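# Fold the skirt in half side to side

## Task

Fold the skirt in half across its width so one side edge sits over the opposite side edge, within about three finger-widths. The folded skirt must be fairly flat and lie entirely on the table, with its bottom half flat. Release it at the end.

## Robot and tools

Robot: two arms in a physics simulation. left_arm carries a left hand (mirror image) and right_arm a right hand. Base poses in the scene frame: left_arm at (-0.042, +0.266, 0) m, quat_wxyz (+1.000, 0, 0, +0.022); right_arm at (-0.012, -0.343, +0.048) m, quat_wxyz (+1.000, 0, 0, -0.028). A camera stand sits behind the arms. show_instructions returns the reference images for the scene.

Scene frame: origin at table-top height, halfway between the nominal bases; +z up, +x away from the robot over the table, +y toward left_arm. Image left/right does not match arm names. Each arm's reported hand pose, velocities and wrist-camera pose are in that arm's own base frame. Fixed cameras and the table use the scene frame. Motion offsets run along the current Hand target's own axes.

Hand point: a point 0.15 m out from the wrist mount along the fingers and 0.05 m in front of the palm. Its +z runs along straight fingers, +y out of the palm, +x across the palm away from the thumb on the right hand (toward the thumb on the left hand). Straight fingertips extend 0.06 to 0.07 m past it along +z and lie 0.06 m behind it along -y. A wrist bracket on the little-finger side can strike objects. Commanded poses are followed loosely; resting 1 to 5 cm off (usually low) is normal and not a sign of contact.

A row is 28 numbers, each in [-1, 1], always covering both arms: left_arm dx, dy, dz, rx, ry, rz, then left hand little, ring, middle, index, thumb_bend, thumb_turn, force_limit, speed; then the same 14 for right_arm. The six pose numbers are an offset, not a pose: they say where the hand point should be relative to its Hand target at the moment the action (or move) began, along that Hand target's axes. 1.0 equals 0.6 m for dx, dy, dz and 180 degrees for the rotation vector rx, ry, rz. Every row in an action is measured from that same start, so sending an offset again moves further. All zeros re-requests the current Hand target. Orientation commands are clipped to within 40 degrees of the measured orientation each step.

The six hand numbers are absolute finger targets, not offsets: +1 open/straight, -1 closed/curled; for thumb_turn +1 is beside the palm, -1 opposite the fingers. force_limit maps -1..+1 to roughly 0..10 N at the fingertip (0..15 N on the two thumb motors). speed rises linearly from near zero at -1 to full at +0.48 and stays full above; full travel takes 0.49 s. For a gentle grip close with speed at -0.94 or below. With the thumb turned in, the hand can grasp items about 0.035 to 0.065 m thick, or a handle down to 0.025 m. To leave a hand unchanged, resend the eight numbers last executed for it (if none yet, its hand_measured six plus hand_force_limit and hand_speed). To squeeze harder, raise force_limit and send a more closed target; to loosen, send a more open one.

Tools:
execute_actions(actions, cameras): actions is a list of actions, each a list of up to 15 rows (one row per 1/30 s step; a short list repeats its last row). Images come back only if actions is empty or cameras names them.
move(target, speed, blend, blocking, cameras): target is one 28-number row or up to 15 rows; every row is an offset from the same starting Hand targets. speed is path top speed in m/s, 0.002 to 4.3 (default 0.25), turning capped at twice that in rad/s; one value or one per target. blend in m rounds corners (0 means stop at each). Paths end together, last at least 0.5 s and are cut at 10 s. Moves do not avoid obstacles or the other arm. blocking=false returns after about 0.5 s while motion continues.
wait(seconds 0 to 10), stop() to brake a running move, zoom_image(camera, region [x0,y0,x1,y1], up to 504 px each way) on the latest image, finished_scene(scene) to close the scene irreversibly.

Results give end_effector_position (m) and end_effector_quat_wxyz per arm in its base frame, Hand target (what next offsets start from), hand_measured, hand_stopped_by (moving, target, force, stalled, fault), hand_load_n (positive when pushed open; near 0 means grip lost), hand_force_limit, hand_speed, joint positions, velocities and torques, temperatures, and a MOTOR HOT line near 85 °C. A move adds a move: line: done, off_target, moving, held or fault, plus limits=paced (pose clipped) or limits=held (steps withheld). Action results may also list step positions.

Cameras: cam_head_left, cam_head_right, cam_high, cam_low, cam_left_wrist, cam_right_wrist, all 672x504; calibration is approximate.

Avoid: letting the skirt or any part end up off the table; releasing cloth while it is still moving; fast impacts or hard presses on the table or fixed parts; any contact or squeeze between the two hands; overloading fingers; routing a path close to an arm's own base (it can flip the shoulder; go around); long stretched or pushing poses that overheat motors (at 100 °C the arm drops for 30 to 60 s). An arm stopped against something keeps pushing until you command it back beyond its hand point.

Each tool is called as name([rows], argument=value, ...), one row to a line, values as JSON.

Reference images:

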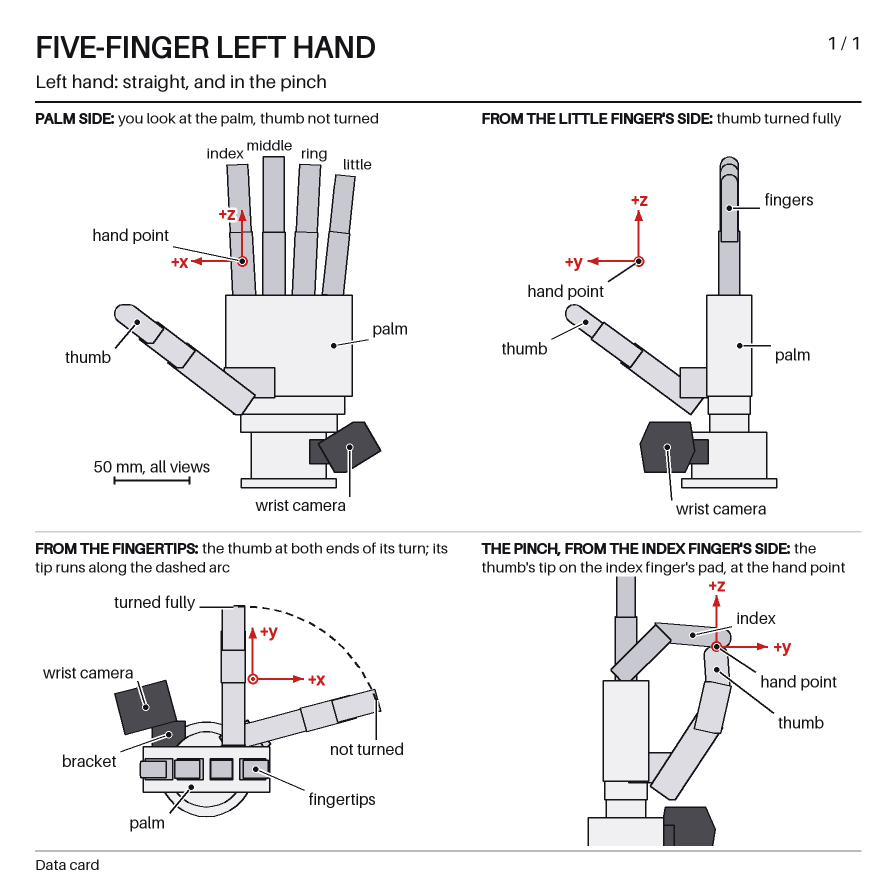

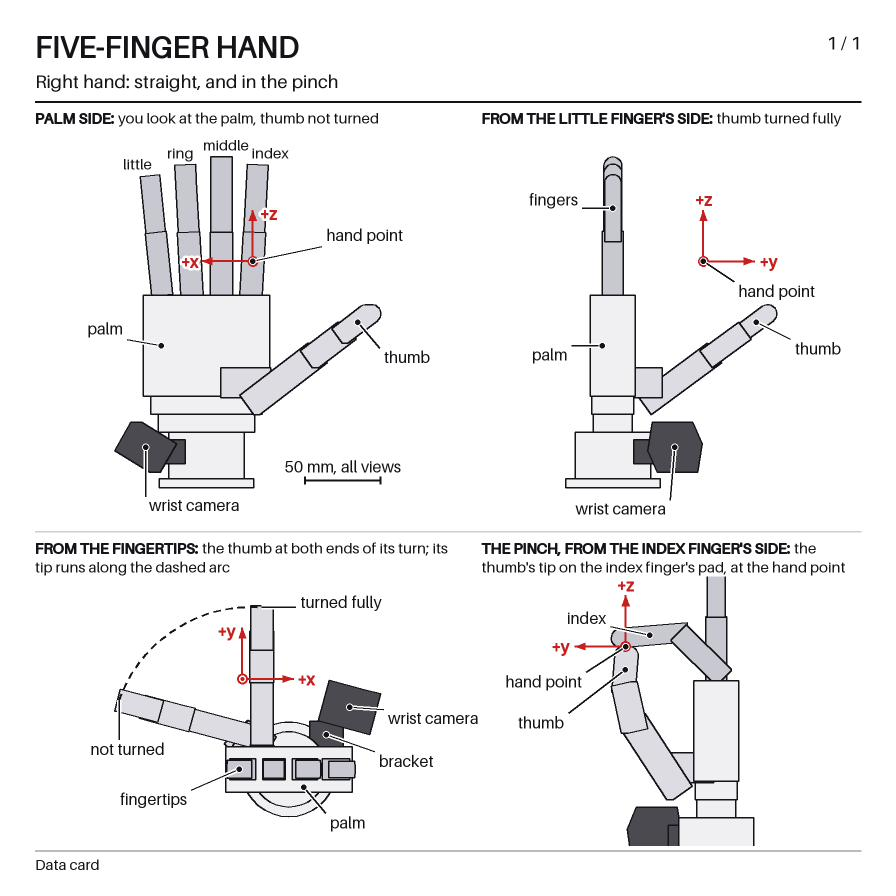

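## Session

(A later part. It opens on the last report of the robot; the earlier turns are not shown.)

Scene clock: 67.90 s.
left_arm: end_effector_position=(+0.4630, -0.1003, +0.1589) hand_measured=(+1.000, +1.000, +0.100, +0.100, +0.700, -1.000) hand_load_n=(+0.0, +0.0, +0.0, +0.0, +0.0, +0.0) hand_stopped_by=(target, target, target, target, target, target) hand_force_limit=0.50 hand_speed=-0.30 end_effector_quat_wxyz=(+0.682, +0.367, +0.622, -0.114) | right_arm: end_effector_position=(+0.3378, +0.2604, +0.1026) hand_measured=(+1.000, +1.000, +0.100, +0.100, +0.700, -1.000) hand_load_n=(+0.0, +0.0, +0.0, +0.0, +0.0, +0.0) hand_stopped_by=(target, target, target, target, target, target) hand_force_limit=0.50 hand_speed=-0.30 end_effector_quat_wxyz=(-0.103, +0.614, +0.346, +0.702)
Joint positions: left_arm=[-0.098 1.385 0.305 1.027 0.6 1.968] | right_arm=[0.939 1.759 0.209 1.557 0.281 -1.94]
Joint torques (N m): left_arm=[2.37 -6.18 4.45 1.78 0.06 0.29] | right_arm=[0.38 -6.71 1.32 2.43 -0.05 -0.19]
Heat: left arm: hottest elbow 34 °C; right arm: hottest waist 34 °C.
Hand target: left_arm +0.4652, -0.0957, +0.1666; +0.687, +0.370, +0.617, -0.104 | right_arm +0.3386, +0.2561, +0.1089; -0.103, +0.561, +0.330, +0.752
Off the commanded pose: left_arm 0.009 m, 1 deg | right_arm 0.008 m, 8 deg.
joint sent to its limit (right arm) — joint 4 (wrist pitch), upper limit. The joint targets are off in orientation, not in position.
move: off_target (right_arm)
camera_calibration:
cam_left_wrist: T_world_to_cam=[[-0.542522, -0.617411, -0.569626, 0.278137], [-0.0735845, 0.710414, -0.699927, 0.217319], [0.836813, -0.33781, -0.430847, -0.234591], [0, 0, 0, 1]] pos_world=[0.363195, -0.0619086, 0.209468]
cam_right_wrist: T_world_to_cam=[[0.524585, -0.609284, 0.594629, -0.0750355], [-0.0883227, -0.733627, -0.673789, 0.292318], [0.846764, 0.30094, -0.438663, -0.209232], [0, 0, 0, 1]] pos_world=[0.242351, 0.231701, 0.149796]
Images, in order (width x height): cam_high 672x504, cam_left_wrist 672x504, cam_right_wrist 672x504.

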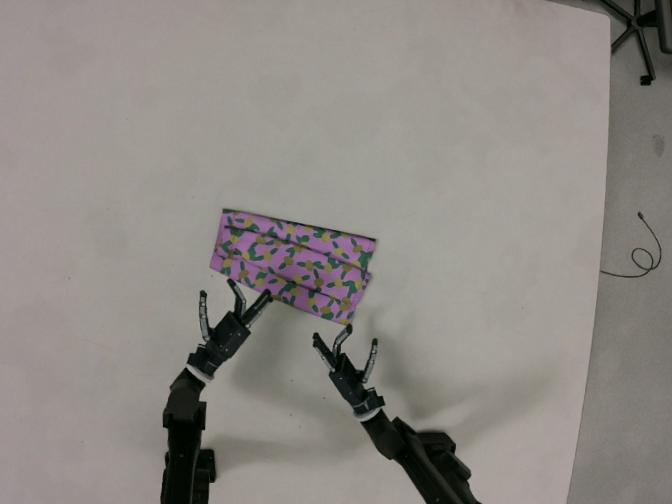

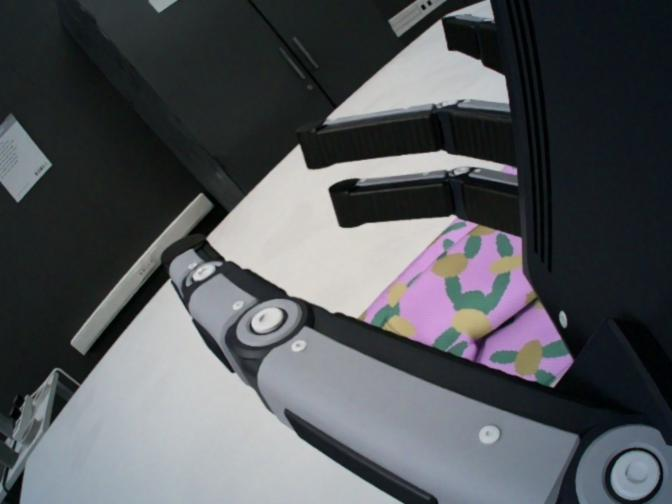

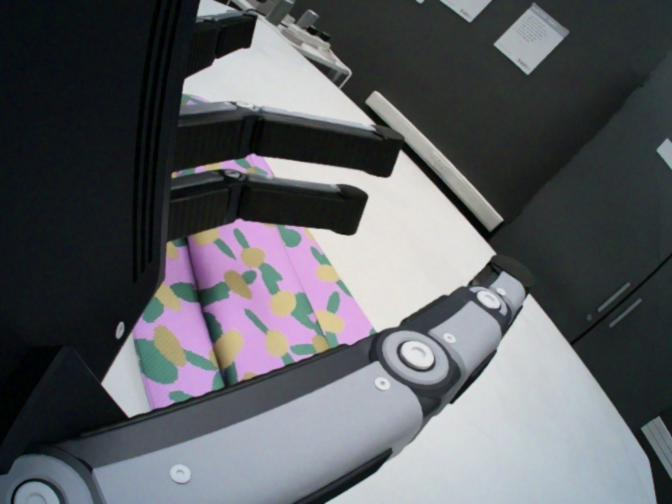

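move([
  [-0.0765,-0.0312,0.0897,-0.290,0.1875,-0.629,1,1,1,1,1,-1,0.3,0.3,0.0497,0.0377,0.0798,-0.4834,-0.1263,0.6207,1,1,1,1,1,-1,0.3,0.3],
  [-0.0168,-0.0538,0.1743,-0.403,0.391,-0.578,1,1,1,1,1,-1,0.3,0.3,-0.032,0.0068,0.2085,-0.5966,-0.3391,0.6119,1,1,1,1,1,-1,0.3,0.3],
], speed=0.45, cameras=["cam_left_wrist", "cam_right_wrist", "cam_high", "cam_head_left"])

Scene clock: 74.93 s.
left_arm: end_effector_position=(+0.5100, -0.1788, +0.1442) hand_measured=(+1.000, +1.000, +1.000, +1.000, +1.000, -1.000) hand_load_n=(+0.0, +0.0, +0.0, +0.0, +0.0, +0.0) hand_stopped_by=(target, target, target, target, target, target) hand_force_limit=0.30 hand_speed=0.30 end_effector_quat_wxyz=(+0.014, -0.588, +0.809, -0.021) | right_arm: end_effector_position=(+0.4303, +0.3188, +0.1008) hand_measured=(+1.000, +1.000, +1.000, +1.000, +1.000, -1.000) hand_load_n=(+0.0, +0.0, +0.0, +0.0, +0.0, +0.0) hand_stopped_by=(target, target, target, target, target, target) hand_force_limit=0.30 hand_speed=0.30 end_effector_quat_wxyz=(+0.014, -0.628, +0.778, -0.033)
Joint positions: left_arm=[-0.282 1.901 1.765 -1.384 0.004 0.032] | right_arm=[0.542 1.816 1.529 -1.247 0.062 0.754]
Joint torques (N m): left_arm=[0.79 -14.62 10.54 0.24 -0.08 -0.07] | right_arm=[0.79 -12.34 12.03 -0.01 -0.01 -0.18]
Heat: left arm: hottest elbow 35 °C; right arm: hottest elbow 35 °C.
Hand target: left_arm +0.5242, -0.1881, +0.1601; +0.026, -0.591, +0.806, -0.036 | right_arm +0.4443, +0.3256, +0.1118; +0.027, -0.631, +0.775, -0.034
Off the commanded pose: left_arm 0.023 m, 2 deg | right_arm 0.019 m, 2 deg.
move: off_target (left_arm, right_arm)
camera_calibration:
cam_left_wrist: T_world_to_cam=[[0.850171, -0.524724, 0.0432958, -0.535255], [-0.479949, -0.738557, 0.473479, 0.0453139], [-0.216469, -0.423318, -0.87974, 0.279779], [0, 0, 0, 1]] pos_world=[0.53737, -0.128959, 0.247852]
cam_right_wrist: T_world_to_cam=[[-0.99247, -0.0593441, -0.10715, 0.461317], [-0.104521, 0.866415, 0.488263, -0.278104], [0.0638605, 0.495786, -0.866094, 0.0120179], [0, 0, 0, 1]] pos_world=[0.428008, 0.262372, 0.195627]
Images, in order (width x height): cam_head_left 672x504, cam_high 672x504, cam_left_wrist 672x504, cam_right_wrist 672x504.

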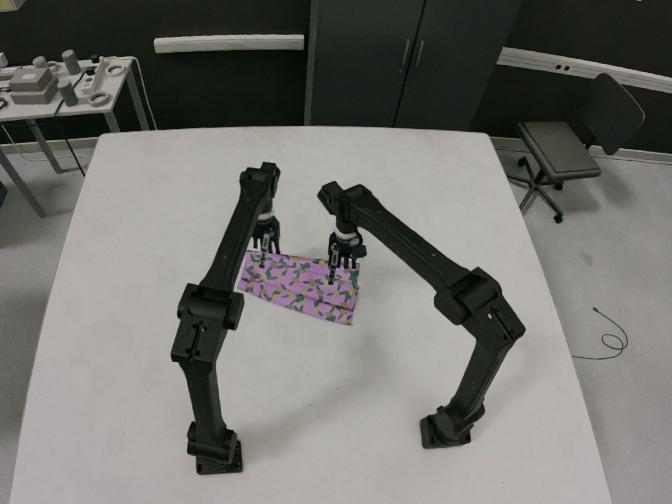

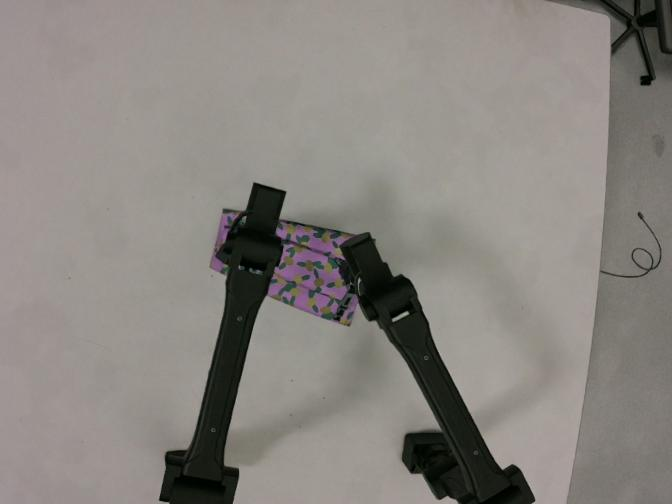

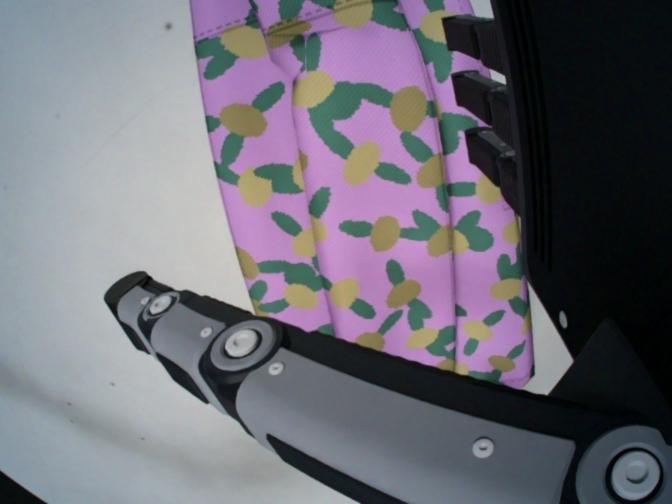

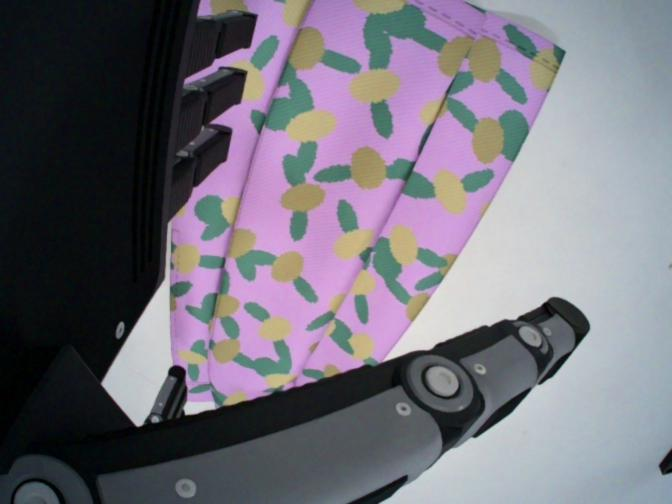

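move([
  [0,-0.0037,0.1095,0,0,0,1,1,1,1,1,-1,0.3,0.3,0,-0.0037,0.1095,0,0,0,1,1,1,1,1,-1,0.3,0.3],
  [0,0.1922,0.0995,0,0,0,1,1,1,1,1,-1,0.3,0.3,0,0.1922,0.0995,0,0,0,1,1,1,1,1,-1,0.3,0.3],
], speed=0.15, cameras=["cam_left_wrist", "cam_right_wrist", "cam_head_left", "cam_high"])

Scene clock: 79.10 s.
left_arm: end_effector_position=(+0.4189, -0.1524, +0.0852) hand_measured=(+1.000, +1.000, +1.000, +1.000, +1.000, -1.000) hand_load_n=(+0.0, +0.0, +0.0, +0.0, +0.0, +0.0) hand_stopped_by=(target, target, target, target, target, target) hand_force_limit=0.30 hand_speed=0.30 end_effector_quat_wxyz=(+0.018, -0.588, +0.808, -0.026) | right_arm: end_effector_position=(+0.3369, +0.3453, +0.0371) hand_measured=(+1.000, +1.000, +1.000, +1.000, +1.000, -1.000) hand_load_n=(+0.0, +0.0, +0.0, +0.0, +0.0, +0.0) hand_stopped_by=(target, target, target, target, target, target) hand_force_limit=0.30 hand_speed=0.30 end_effector_quat_wxyz=(+0.018, -0.634, +0.772, -0.033)
Joint positions: left_arm=[-0.282 1.69 1.31 -1.128 0.003 0.032] | right_arm=[0.688 1.732 1.23 -1.033 0.066 0.883]
Joint torques (N m): left_arm=[1.08 -13.22 5.44 1.21 -0.08 -0.03] | right_arm=[1.38 -12.81 6.64 0.7 0.22 0.07]
Heat: left arm: hottest elbow 35 °C; right arm: hottest elbow 35 °C.
Hand target: left_arm +0.4197, -0.1551, +0.0903; +0.026, -0.591, +0.806, -0.035 | right_arm +0.3370, +0.3477, +0.0423; +0.027, -0.631, +0.775, -0.034
Off the commanded pose: left_arm 0.006 m, 2 deg | right_arm 0.006 m, 1 deg.
move: done
camera_calibration:
cam_left_wrist: T_world_to_cam=[[0.849847, -0.524161, 0.0549138, -0.442124], [-0.485147, -0.737345, 0.470059, 0.0516071], [-0.205896, -0.426119, -0.880925, 0.21458], [0, 0, 0, 1]] pos_world=[0.444956, -0.102256, 0.18905]
cam_right_wrist: T_world_to_cam=[[-0.990733, -0.0760275, -0.112554, 0.368657], [-0.122047, 0.861969, 0.492052, -0.272492], [0.0596083, 0.501228, -0.863259, -0.0508959], [0, 0, 0, 1]] pos_world=[0.335018, 0.288418, 0.131637]
Images, in order (width x height): cam_head_left 672x504, cam_high 672x504, cam_left_wrist 672x504, cam_right_wrist 672x504.

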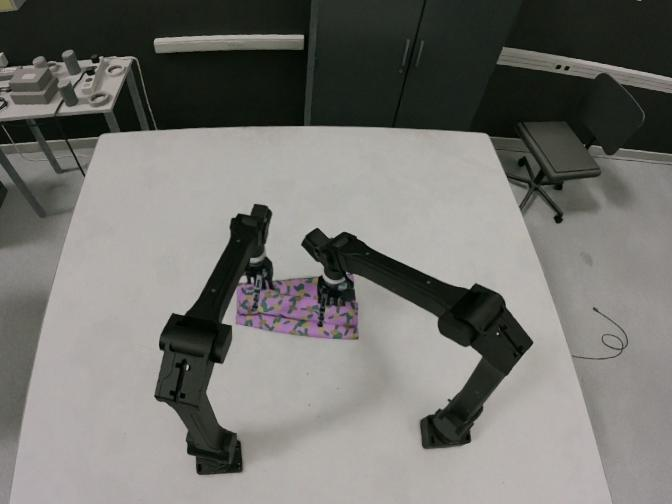

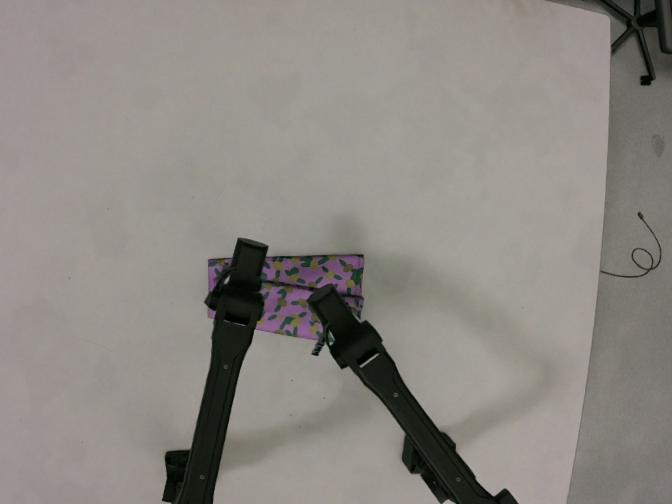

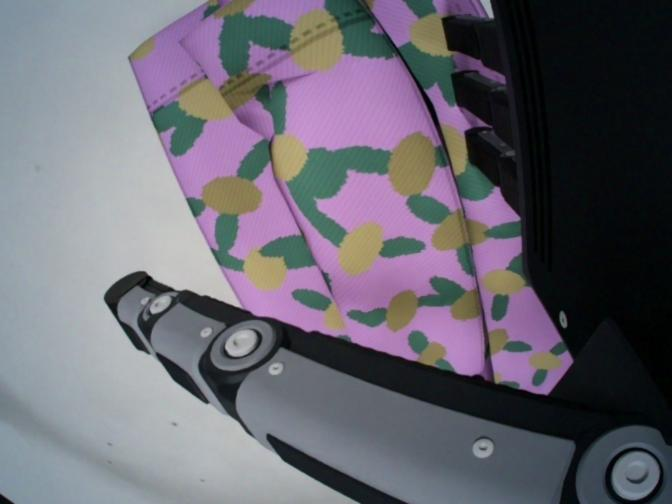

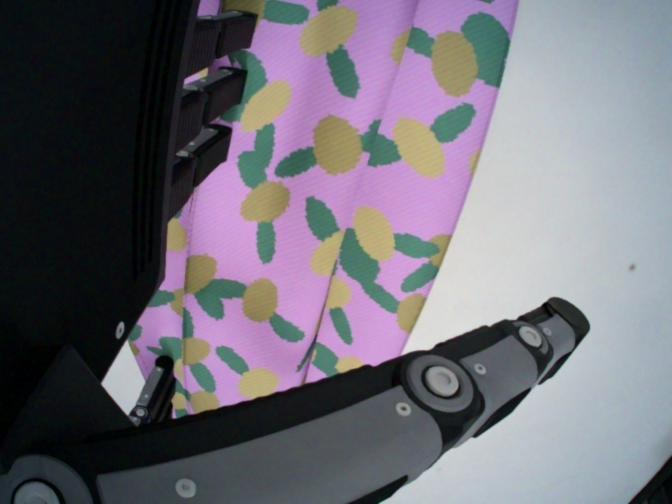

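move(target=[0,-0.06,-0.14,0,0,0,1,1,1,1,1,-1,0.3,0.3,0,-0.06,-0.14,0,0,0,1,1,1,1,1,-1,0.3,0.3], speed=0.25, cameras=["cam_left_wrist", "cam_right_wrist", "cam_high"])

zoom_image(camera="cam_high", region=[180, 220, 400, 360])

zoom_image(camera="cam_left_wrist", region=[120, 0, 560, 400])

zoom_image(camera="cam_right_wrist", region=[150, 0, 600, 450])

Scene clock: 80.83 s.
left_arm: end_effector_position=(+0.4313, -0.1560, +0.1576) hand_measured=(+1.000, +1.000, +1.000, +1.000, +1.000, -1.000) hand_load_n=(+0.0, +0.0, +0.0, +0.0, +0.0, +0.0) hand_stopped_by=(target, target, target, target, target, target) hand_force_limit=0.30 hand_speed=0.30 end_effector_quat_wxyz=(+0.012, -0.588, +0.809, -0.018) | right_arm: end_effector_position=(+0.3518, +0.3352, +0.1157) hand_measured=(+1.000, +1.000, +1.000, +1.000, +1.000, -1.000) hand_load_n=(+0.0, +0.0, +0.0, +0.0, +0.0, +0.0) hand_stopped_by=(target, target, target, target, target, target) hand_force_limit=0.30 hand_speed=0.30 end_effector_quat_wxyz=(+0.012, -0.628, +0.777, -0.033)
Joint positions: left_arm=[-0.282 1.684 1.496 -1.341 0.003 0.032] | right_arm=[0.653 1.669 1.37 -1.245 0.066 0.864]
Joint torques (N m): left_arm=[1.03 -12.28 10.44 0.25 -0.07 -0.04] | right_arm=[0.67 -11.05 11.67 0.1 0.13 -0.15]
Heat: left arm: hottest elbow 35 °C; right arm: hottest elbow 35 °C.
Hand target: left_arm +0.4468, -0.1637, +0.1771; +0.026, -0.591, +0.806, -0.035 | right_arm +0.3650, +0.3420, +0.1291; +0.027, -0.631, +0.775, -0.034
Off the commanded pose: left_arm 0.026 m, 3 deg | right_arm 0.020 m, 2 deg.
move: off_target (left_arm, right_arm)
camera_calibration:
cam_left_wrist: T_world_to_cam=[[0.850661, -0.52449, 0.0358628, -0.455845], [-0.476227, -0.739895, 0.475145, 0.0158908], [-0.222674, -0.421266, -0.879176, 0.28715], [0, 0, 0, 1]] pos_world=[0.459278, -0.106362, 0.261253]
cam_right_wrist: T_world_to_cam=[[-0.992631, -0.0611157, -0.104639, 0.386313], [-0.104731, 0.867049, 0.487092, -0.307922], [0.0609585, 0.494461, -0.86706, 0.0233114], [0, 0, 0, 1]] pos_world=[0.349796, 0.279066, 0.210622]
Images, in order (width x height): cam_high 672x504, cam_left_wrist 672x504, cam_right_wrist 672x504.

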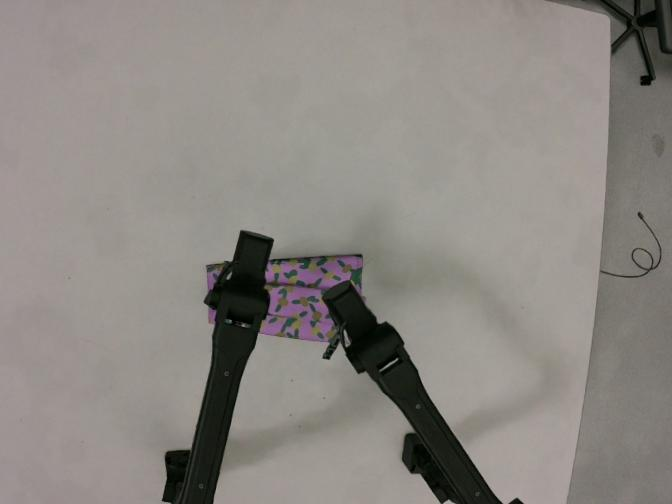

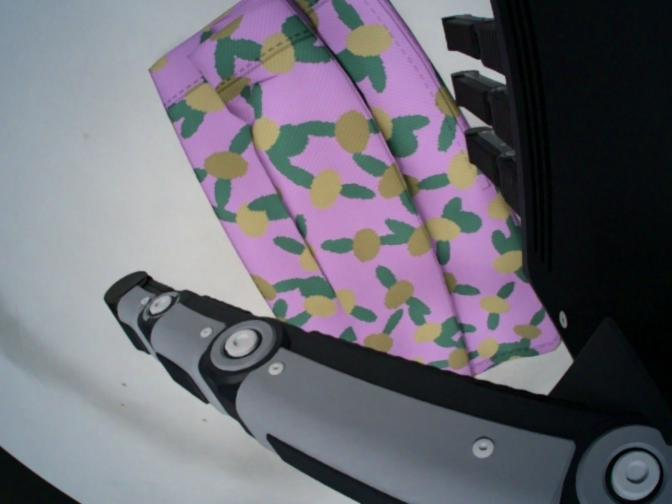

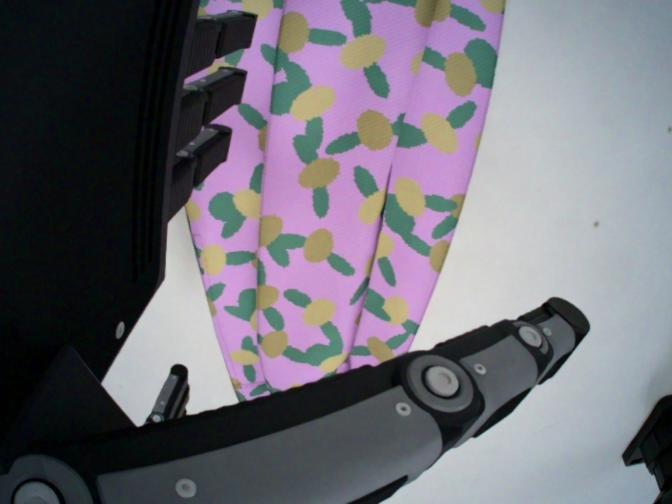

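Scaled by 2.291.

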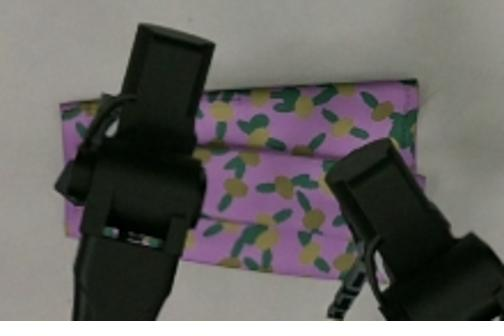

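Scaled by 1.145 from the camera's 672x504 image, which has a finer 960x720 frame.

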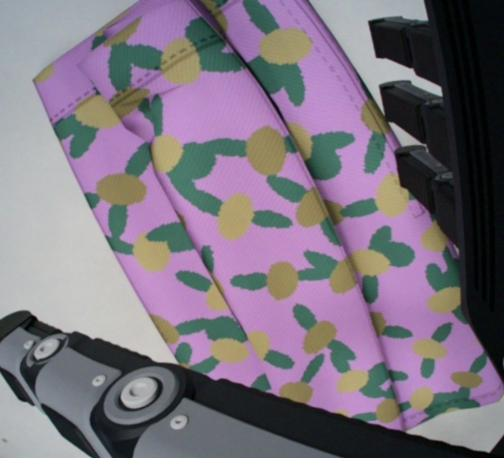

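Scaled by 1.120 from the camera's 672x504 image, which has a finer 960x720 frame.

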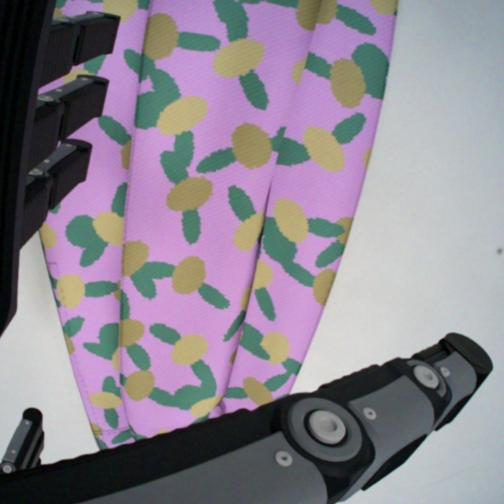

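move([
  [0.068,0.0315,0.0425,0,-0.0063,-0.0719,1,1,1,1,1,-1,0.3,0.3,0.0635,-0.0332,0.0815,0,0,0,1,1,1,1,1,-1,0.3,0.3],
  [0.068,0.0397,0.1355,0,-0.0063,-0.0719,1,1,1,1,1,-1,0.3,0.3,0.0635,-0.0235,0.1928,0,0,0,1,1,1,1,1,-1,0.3,0.3],
], speed=0.15, cameras=["cam_left_wrist", "cam_right_wrist", "cam_head_left"])

Scene clock: 84.40 s.
left_arm: end_effector_position=(+0.4194, -0.1930, +0.1011) hand_measured=(+1.000, +1.000, +1.000, +1.000, +1.000, -1.000) hand_load_n=(+0.0, +0.0, +0.0, +0.0, +0.0, +0.0) hand_stopped_by=(target, target, target, target, target, target) hand_force_limit=0.30 hand_speed=0.30 end_effector_quat_wxyz=(-0.030, +0.675, -0.736, +0.034) | right_arm: end_effector_position=(+0.3802, +0.3024, +0.0240) hand_measured=(+1.000, +1.000, +1.000, +1.000, +1.000, -1.000) hand_load_n=(+0.0, +0.0, +0.0, +0.0, +0.0, +0.0) hand_stopped_by=(target, target, target, target, target, target) hand_force_limit=0.30 hand_speed=0.30 end_effector_quat_wxyz=(+0.032, -0.628, +0.777, -0.035)
Joint positions: left_arm=[-0.342 1.669 1.329 -1.144 -0.021 -0.255] | right_arm=[0.566 1.751 1.217 -0.966 0.063 0.775]
Joint torques (N m): left_arm=[0.73 -11.16 5.61 1.22 -0.1 -0.07] | right_arm=[0.56 -10.58 6.74 0.91 -0.01 -0.14]
Heat: left arm: hottest elbow 35 °C; right arm: hottest elbow 35 °C.
Hand target: left_arm +0.4189, -0.1978, +0.0942; -0.030, +0.678, -0.734, +0.033 | right_arm +0.3807, +0.2997, +0.0151; +0.027, -0.631, +0.775, -0.034
Off the commanded pose: left_arm 0.008 m, 0 deg | right_arm 0.009 m, 1 deg.
move: done
camera_calibration:
cam_left_wrist: T_world_to_cam=[[0.94422, -0.319105, 0.0813677, -0.467346], [-0.319286, -0.826565, 0.463515, -0.071777], [-0.0806542, -0.463639, -0.882345, 0.151808], [0, 0, 0, 1]] pos_world=[0.430604, -0.138077, 0.205243]
cam_right_wrist: T_world_to_cam=[[-0.988505, -0.060301, -0.138644, 0.401864], [-0.122547, 0.856637, 0.501154, -0.2222], [0.0885474, 0.512383, -0.85418, -0.0579362], [0, 0, 0, 1]] pos_world=[0.375145, 0.244263, 0.117584]
Images, in order (width x height): cam_head_left 672x504, cam_left_wrist 672x504, cam_right_wrist 672x504.

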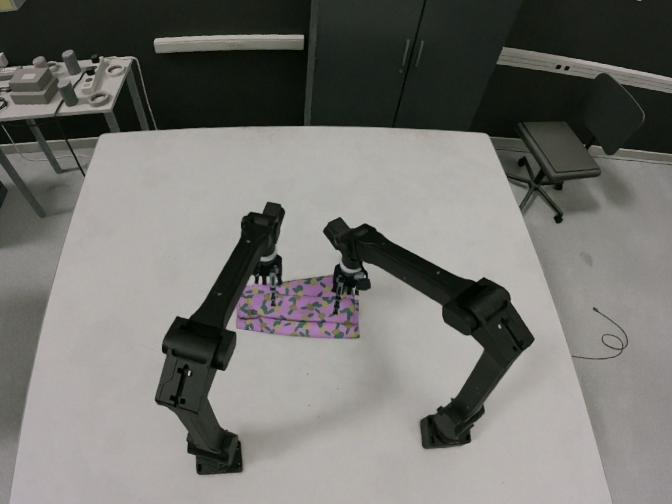

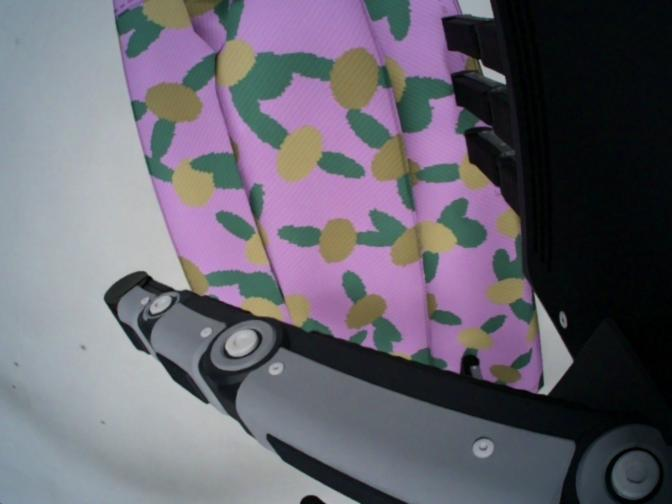

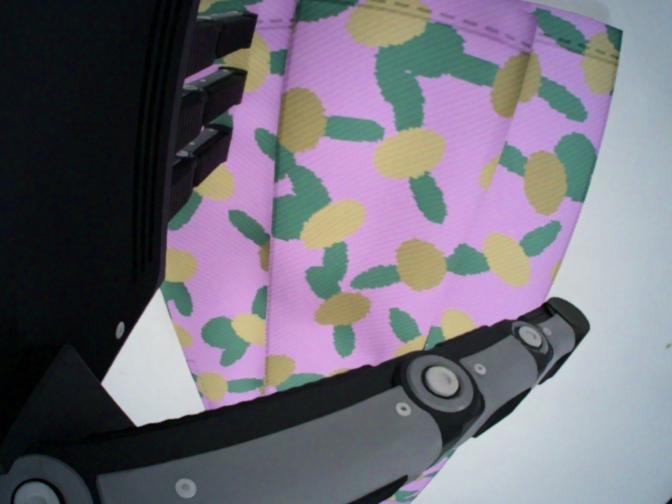

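move([
  [0,0,0,0,0,0,1,1,1,1,1,-1,0.3,0.3,0,0.0022,0.0249,0,0,0,1,1,1,1,1,-1,0.3,0.3],
  [0.0017,0.1918,-0.0102,0,0,0,1,1,1,1,1,-1,0.3,0.3,0,0.0022,0.0249,0,0,0,1,1,1,1,1,-1,0.3,0.3],
], speed=0.15, cameras=["cam_left_wrist", "cam_right_wrist", "cam_head_left"])

Scene clock: 86.77 s.
left_arm: end_effector_position=(+0.3040, -0.1857, +0.0872) hand_measured=(+1.000, +1.000, +1.000, +1.000, +1.000, -1.000) hand_load_n=(+0.0, +0.0, +0.0, +0.0, +0.0, +0.0) hand_stopped_by=(target, target, target, target, target, target) hand_force_limit=0.30 hand_speed=0.30 end_effector_quat_wxyz=(+0.025, -0.675, +0.737, -0.022) | right_arm: end_effector_position=(+0.3855, +0.3057, +0.0223) hand_measured=(+1.000, +1.000, +1.000, +1.000, +1.000, -1.000) hand_load_n=(+0.0, +0.0, -0.5, +0.0, +0.0, +0.0) hand_stopped_by=(target, target, target, target, target, target) hand_force_limit=0.30 hand_speed=0.30 end_effector_quat_wxyz=(+0.044, -0.628, +0.776, -0.037)
Joint positions: left_arm=[-0.425 1.429 1.008 -1.091 -0.028 -0.337] | right_arm=[0.566 1.751 1.213 -0.936 0.063 0.774]
Joint torques (N m): left_arm=[0.67 -9.41 5.31 1.2 -0.1 -0.08] | right_arm=[0.67 -9 5.7 1.21 -0.02 -0.14]
Heat: left arm: hottest elbow 35 °C; right arm: hottest elbow 35 °C.
Hand target: left_arm +0.3038, -0.1896, +0.0900; +0.030, -0.678, +0.734, -0.032 | right_arm +0.3808, +0.2998, +0.0001; +0.027, -0.631, +0.775, -0.034
Off the commanded pose: left_arm 0.005 m, 1 deg | right_arm 0.024 m, 2 deg.
move: off_target (right_arm)
camera_calibration:
cam_left_wrist: T_world_to_cam=[[0.945724, -0.320293, 0.0549459, -0.353317], [-0.308427, -0.831389, 0.46224, -0.100084], [-0.102371, -0.454098, -0.885051, 0.142226], [0, 0, 0, 1]] pos_world=[0.317832, -0.131789, 0.191553]
cam_right_wrist: T_world_to_cam=[[-0.985259, -0.058676, -0.160693, 0.405784], [-0.133787, 0.849688, 0.510031, -0.217286], [0.106612, 0.524012, -0.845012, -0.0723074], [0, 0, 0, 1]] pos_world=[0.378441, 0.246325, 0.114929]
Images, in order (width x height): cam_head_left 672x504, cam_left_wrist 672x504, cam_right_wrist 672x504.

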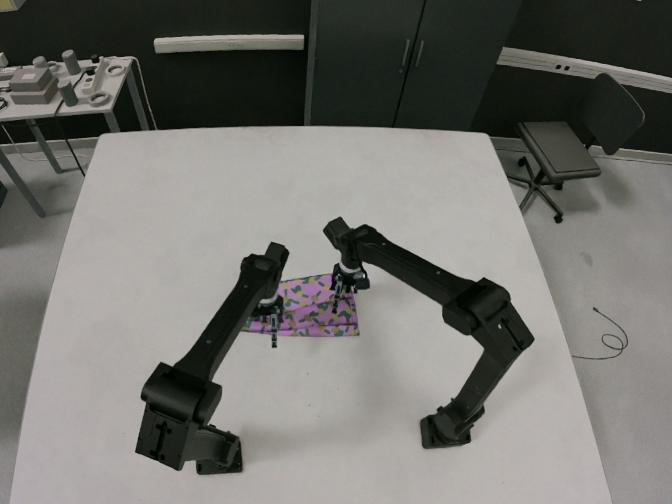

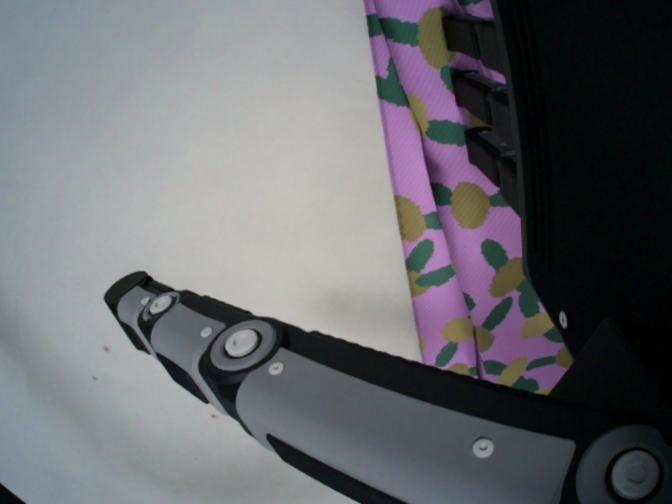

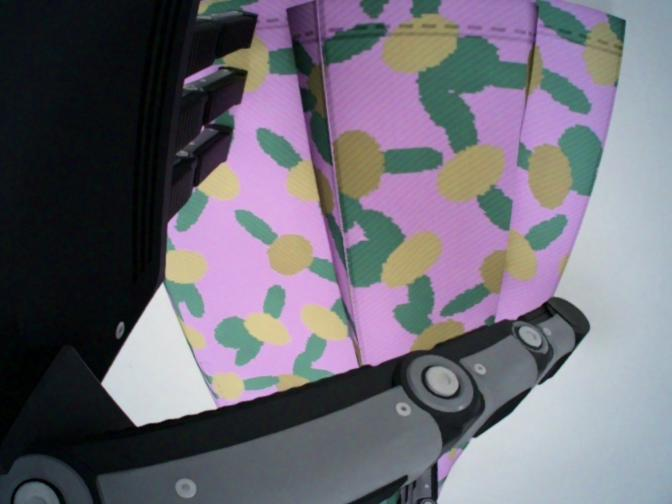

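move([
  [0,-0.012,-0.13,0,0,0,1,1,1,1,1,-1,0.3,0.3,0,0,0,0,0,0,1,1,1,1,1,-1,0.3,0.3],
  [0,-0.22,-0.11,0,0,0,1,1,1,1,1,-1,0.3,0.3,0,0,0,0,0,0,1,1,1,1,1,-1,0.3,0.3],
], speed=0.25, blend=[0.02,0], cameras=["cam_left_wrist", "cam_right_wrist", "cam_head_left"])

zoom_image(camera="cam_left_wrist", region=[120, 0, 560, 400])

zoom_image(camera="cam_right_wrist", region=[150, 0, 600, 450])

Scene clock: 89.50 s.
left_arm: end_effector_position=(+0.4128, -0.1962, +0.1485) hand_measured=(+1.000, +1.000, +1.000, +1.000, +1.000, -1.000) hand_load_n=(+0.0, +0.0, +0.0, +0.0, +0.0, +0.0) hand_stopped_by=(target, target, target, target, target, target) hand_force_limit=0.30 hand_speed=0.30 end_effector_quat_wxyz=(-0.021, +0.683, -0.730, +0.013) | right_arm: end_effector_position=(+0.3855, +0.3057, +0.0223) hand_measured=(+1.000, +1.000, +1.000, +1.000, +1.000, -1.000) hand_load_n=(+0.0, +0.0, -1.0, +0.0, +0.0, +0.0) hand_stopped_by=(target, target, target, target, target, target) hand_force_limit=0.30 hand_speed=0.30 end_effector_quat_wxyz=(+0.044, -0.628, +0.776, -0.037)
Joint positions: left_arm=[-0.352 1.651 1.432 -1.309 -0.026 -0.285] | right_arm=[0.566 1.751 1.213 -0.936 0.063 0.774]
Joint torques (N m): left_arm=[1.79 -11.69 10.32 0.21 0.04 0.25] | right_arm=[0.56 -9 5.68 1.21 -0.02 -0.15]
Motor temperatures (°C): left_arm=[26 33 36 26 28 30] | right_arm=[33 33 35 26 27 28]
Heat: left arm: hottest elbow 36 °C; right arm: hottest elbow 35 °C.
Hand target: left_arm +0.4292, -0.1995, +0.1674; -0.030, +0.678, -0.734, +0.033 | right_arm +0.3808, +0.2998, +0.0001; +0.027, -0.631, +0.775, -0.034
Off the commanded pose: left_arm 0.025 m, 2 deg | right_arm 0.023 m, 2 deg.
move: off_target (left_arm, right_arm)
camera_calibration:
cam_left_wrist: T_world_to_cam=[[0.952967, -0.300734, 0.0375869, -0.459473], [-0.283475, -0.840588, 0.461577, -0.115629], [-0.107217, -0.450523, -0.886303, 0.205706], [0, 0, 0, 1]] pos_world=[0.42714, -0.1427, 0.252959]
cam_right_wrist: T_world_to_cam=[[-0.985259, -0.058676, -0.160693, 0.405784], [-0.133787, 0.849688, 0.510031, -0.217286], [0.106612, 0.524012, -0.845012, -0.0723074], [0, 0, 0, 1]] pos_world=[0.378441, 0.246325, 0.114929]
Images, in order (width x height): cam_head_left 672x504, cam_left_wrist 672x504, cam_right_wrist 672x504.

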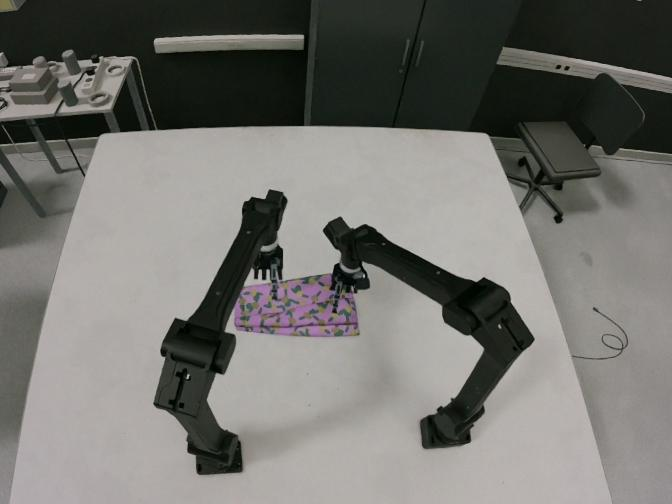

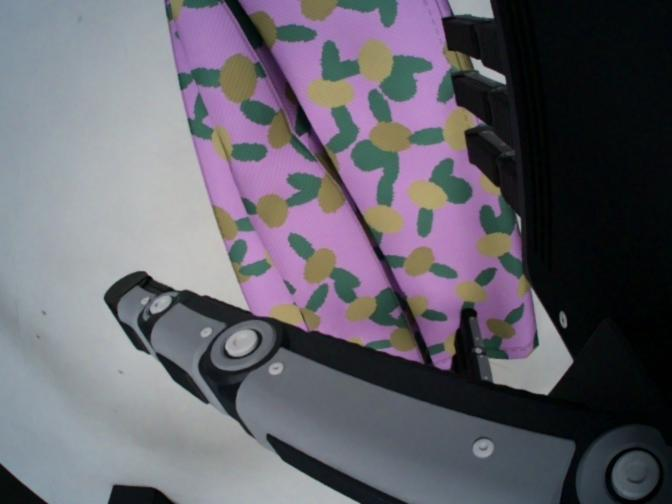

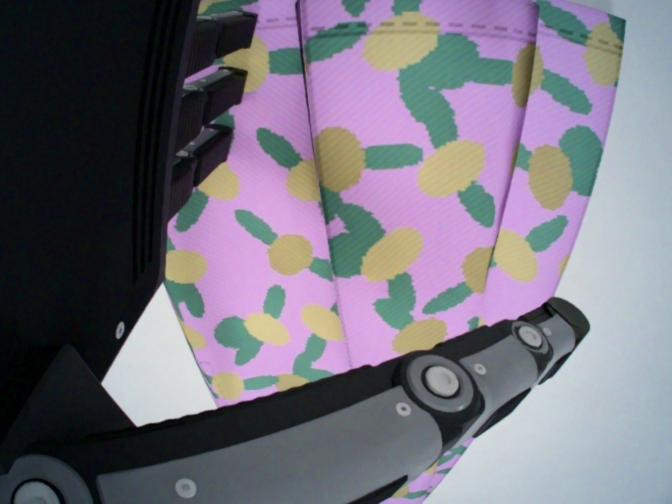

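Scaled by 1.145 from the camera's 672x504 image, which has a finer 960x720 frame.

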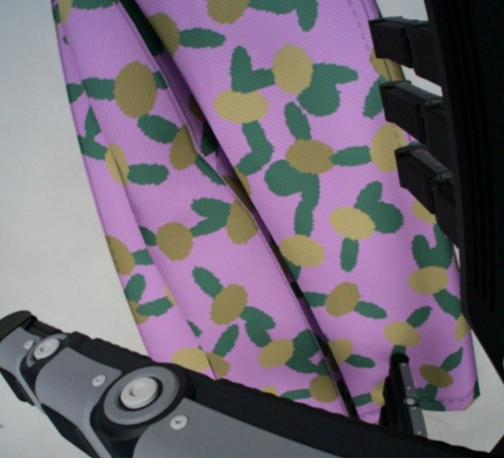

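Scaled by 1.120 from the camera's 672x504 image, which has a finer 960x720 frame.

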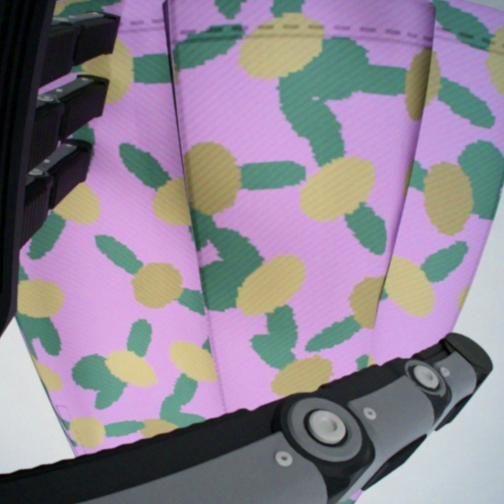

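wait(seconds=0.1, cameras=["cam_head_left","cam_high","cam_left_wrist","cam_right_wrist"])

Scene clock: 90.00 s.
left_arm: end_effector_position=(+0.4127, -0.1961, +0.1485) hand_measured=(+1.000, +1.000, +1.000, +1.000, +1.000, -1.000) hand_load_n=(+0.0, +0.0, +0.0, +0.0, +0.0, +0.0) hand_stopped_by=(target, target, target, target, target, target) hand_force_limit=0.30 hand_speed=0.30 end_effector_quat_wxyz=(-0.021, +0.683, -0.730, +0.013) | right_arm: end_effector_position=(+0.3855, +0.3057, +0.0223) hand_measured=(+1.000, +1.000, +1.000, +1.000, +1.000, -1.000) hand_load_n=(+0.0, +0.0, -0.5, +0.0, +0.0, +0.0) hand_stopped_by=(target, target, target, target, target, target) hand_force_limit=0.30 hand_speed=0.30 end_effector_quat_wxyz=(+0.044, -0.628, +0.776, -0.037)
Joint positions: left_arm=[-0.352 1.651 1.432 -1.31 -0.026 -0.284] | right_arm=[0.566 1.751 1.213 -0.936 0.063 0.774]
Joint torques (N m): left_arm=[1.85 -11.69 10.33 0.21 0.04 0.25] | right_arm=[0.56 -9 5.67 1.18 -0.03 -0.15]
Heat: left arm: hottest elbow 36 °C; right arm: hottest elbow 35 °C.
Hand target: left_arm +0.4291, -0.1995, +0.1674; -0.030, +0.678, -0.734, +0.032 | right_arm +0.3808, +0.2998, +0.0001; +0.027, -0.631, +0.775, -0.034
Off the commanded pose: left_arm 0.025 m, 3 deg | right_arm 0.023 m, 2 deg.
wait: 0.10 s; at rest from the start
camera_calibration:
cam_left_wrist: T_world_to_cam=[[0.952878, -0.301067, 0.0371648, -0.45938], [-0.283583, -0.840566, 0.461552, -0.115619], [-0.107719, -0.450342, -0.886334, 0.206043], [0, 0, 0, 1]] pos_world=[0.42714, -0.1427, 0.253059]
cam_right_wrist: T_world_to_cam=[[-0.985259, -0.058676, -0.160693, 0.405784], [-0.133787, 0.849688, 0.510031, -0.217286], [0.106612, 0.524012, -0.845012, -0.0723074], [0, 0, 0, 1]] pos_world=[0.378441, 0.246325, 0.114929]
Images, in order (width x height): cam_head_left 672x504, cam_high 672x504, cam_left_wrist 672x504, cam_right_wrist 672x504.

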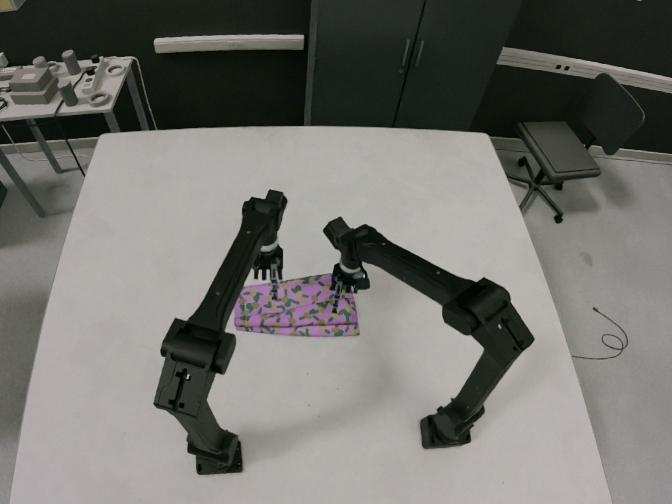

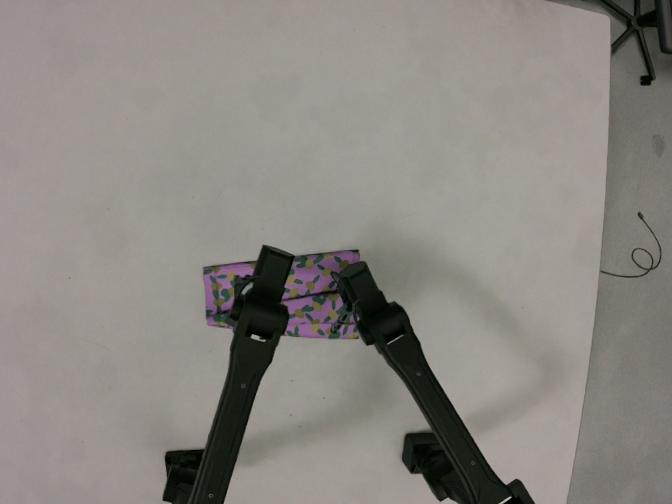

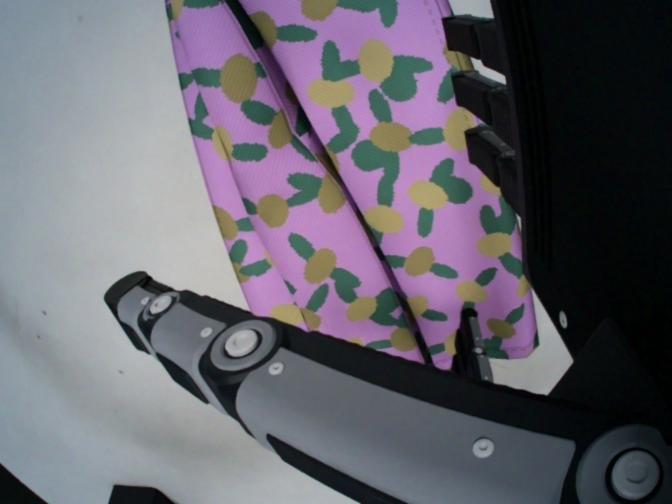

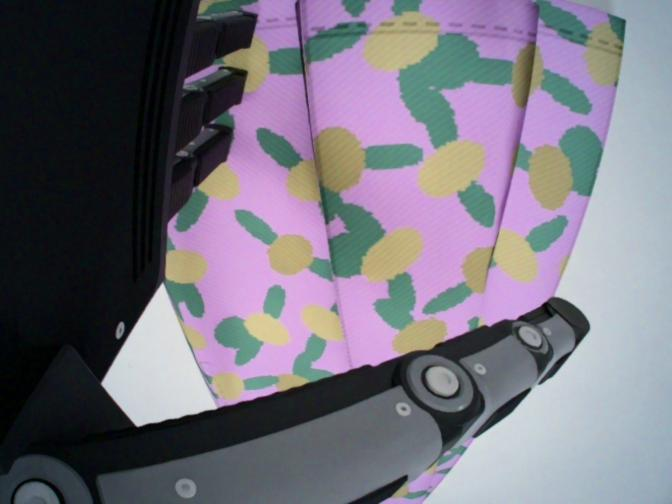

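zoom_image(camera="cam_left_wrist", region=[160, 0, 560, 380])

zoom_image(camera="cam_right_wrist", region=[160, 0, 660, 504])

Scaled by 1.260 from the camera's 672x504 image, which has a finer 960x720 frame.

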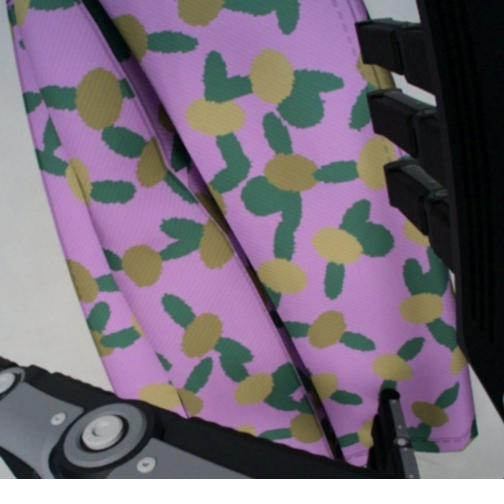

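Scaled by 1.000.

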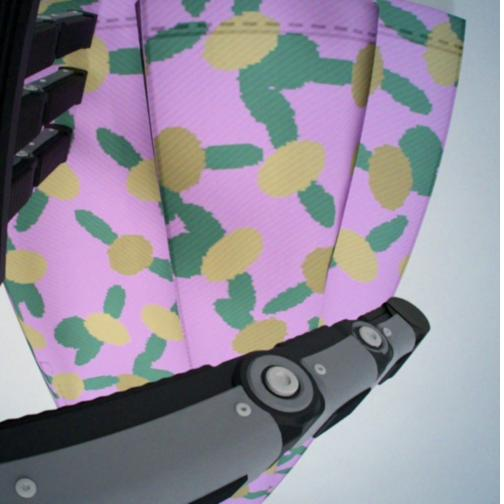

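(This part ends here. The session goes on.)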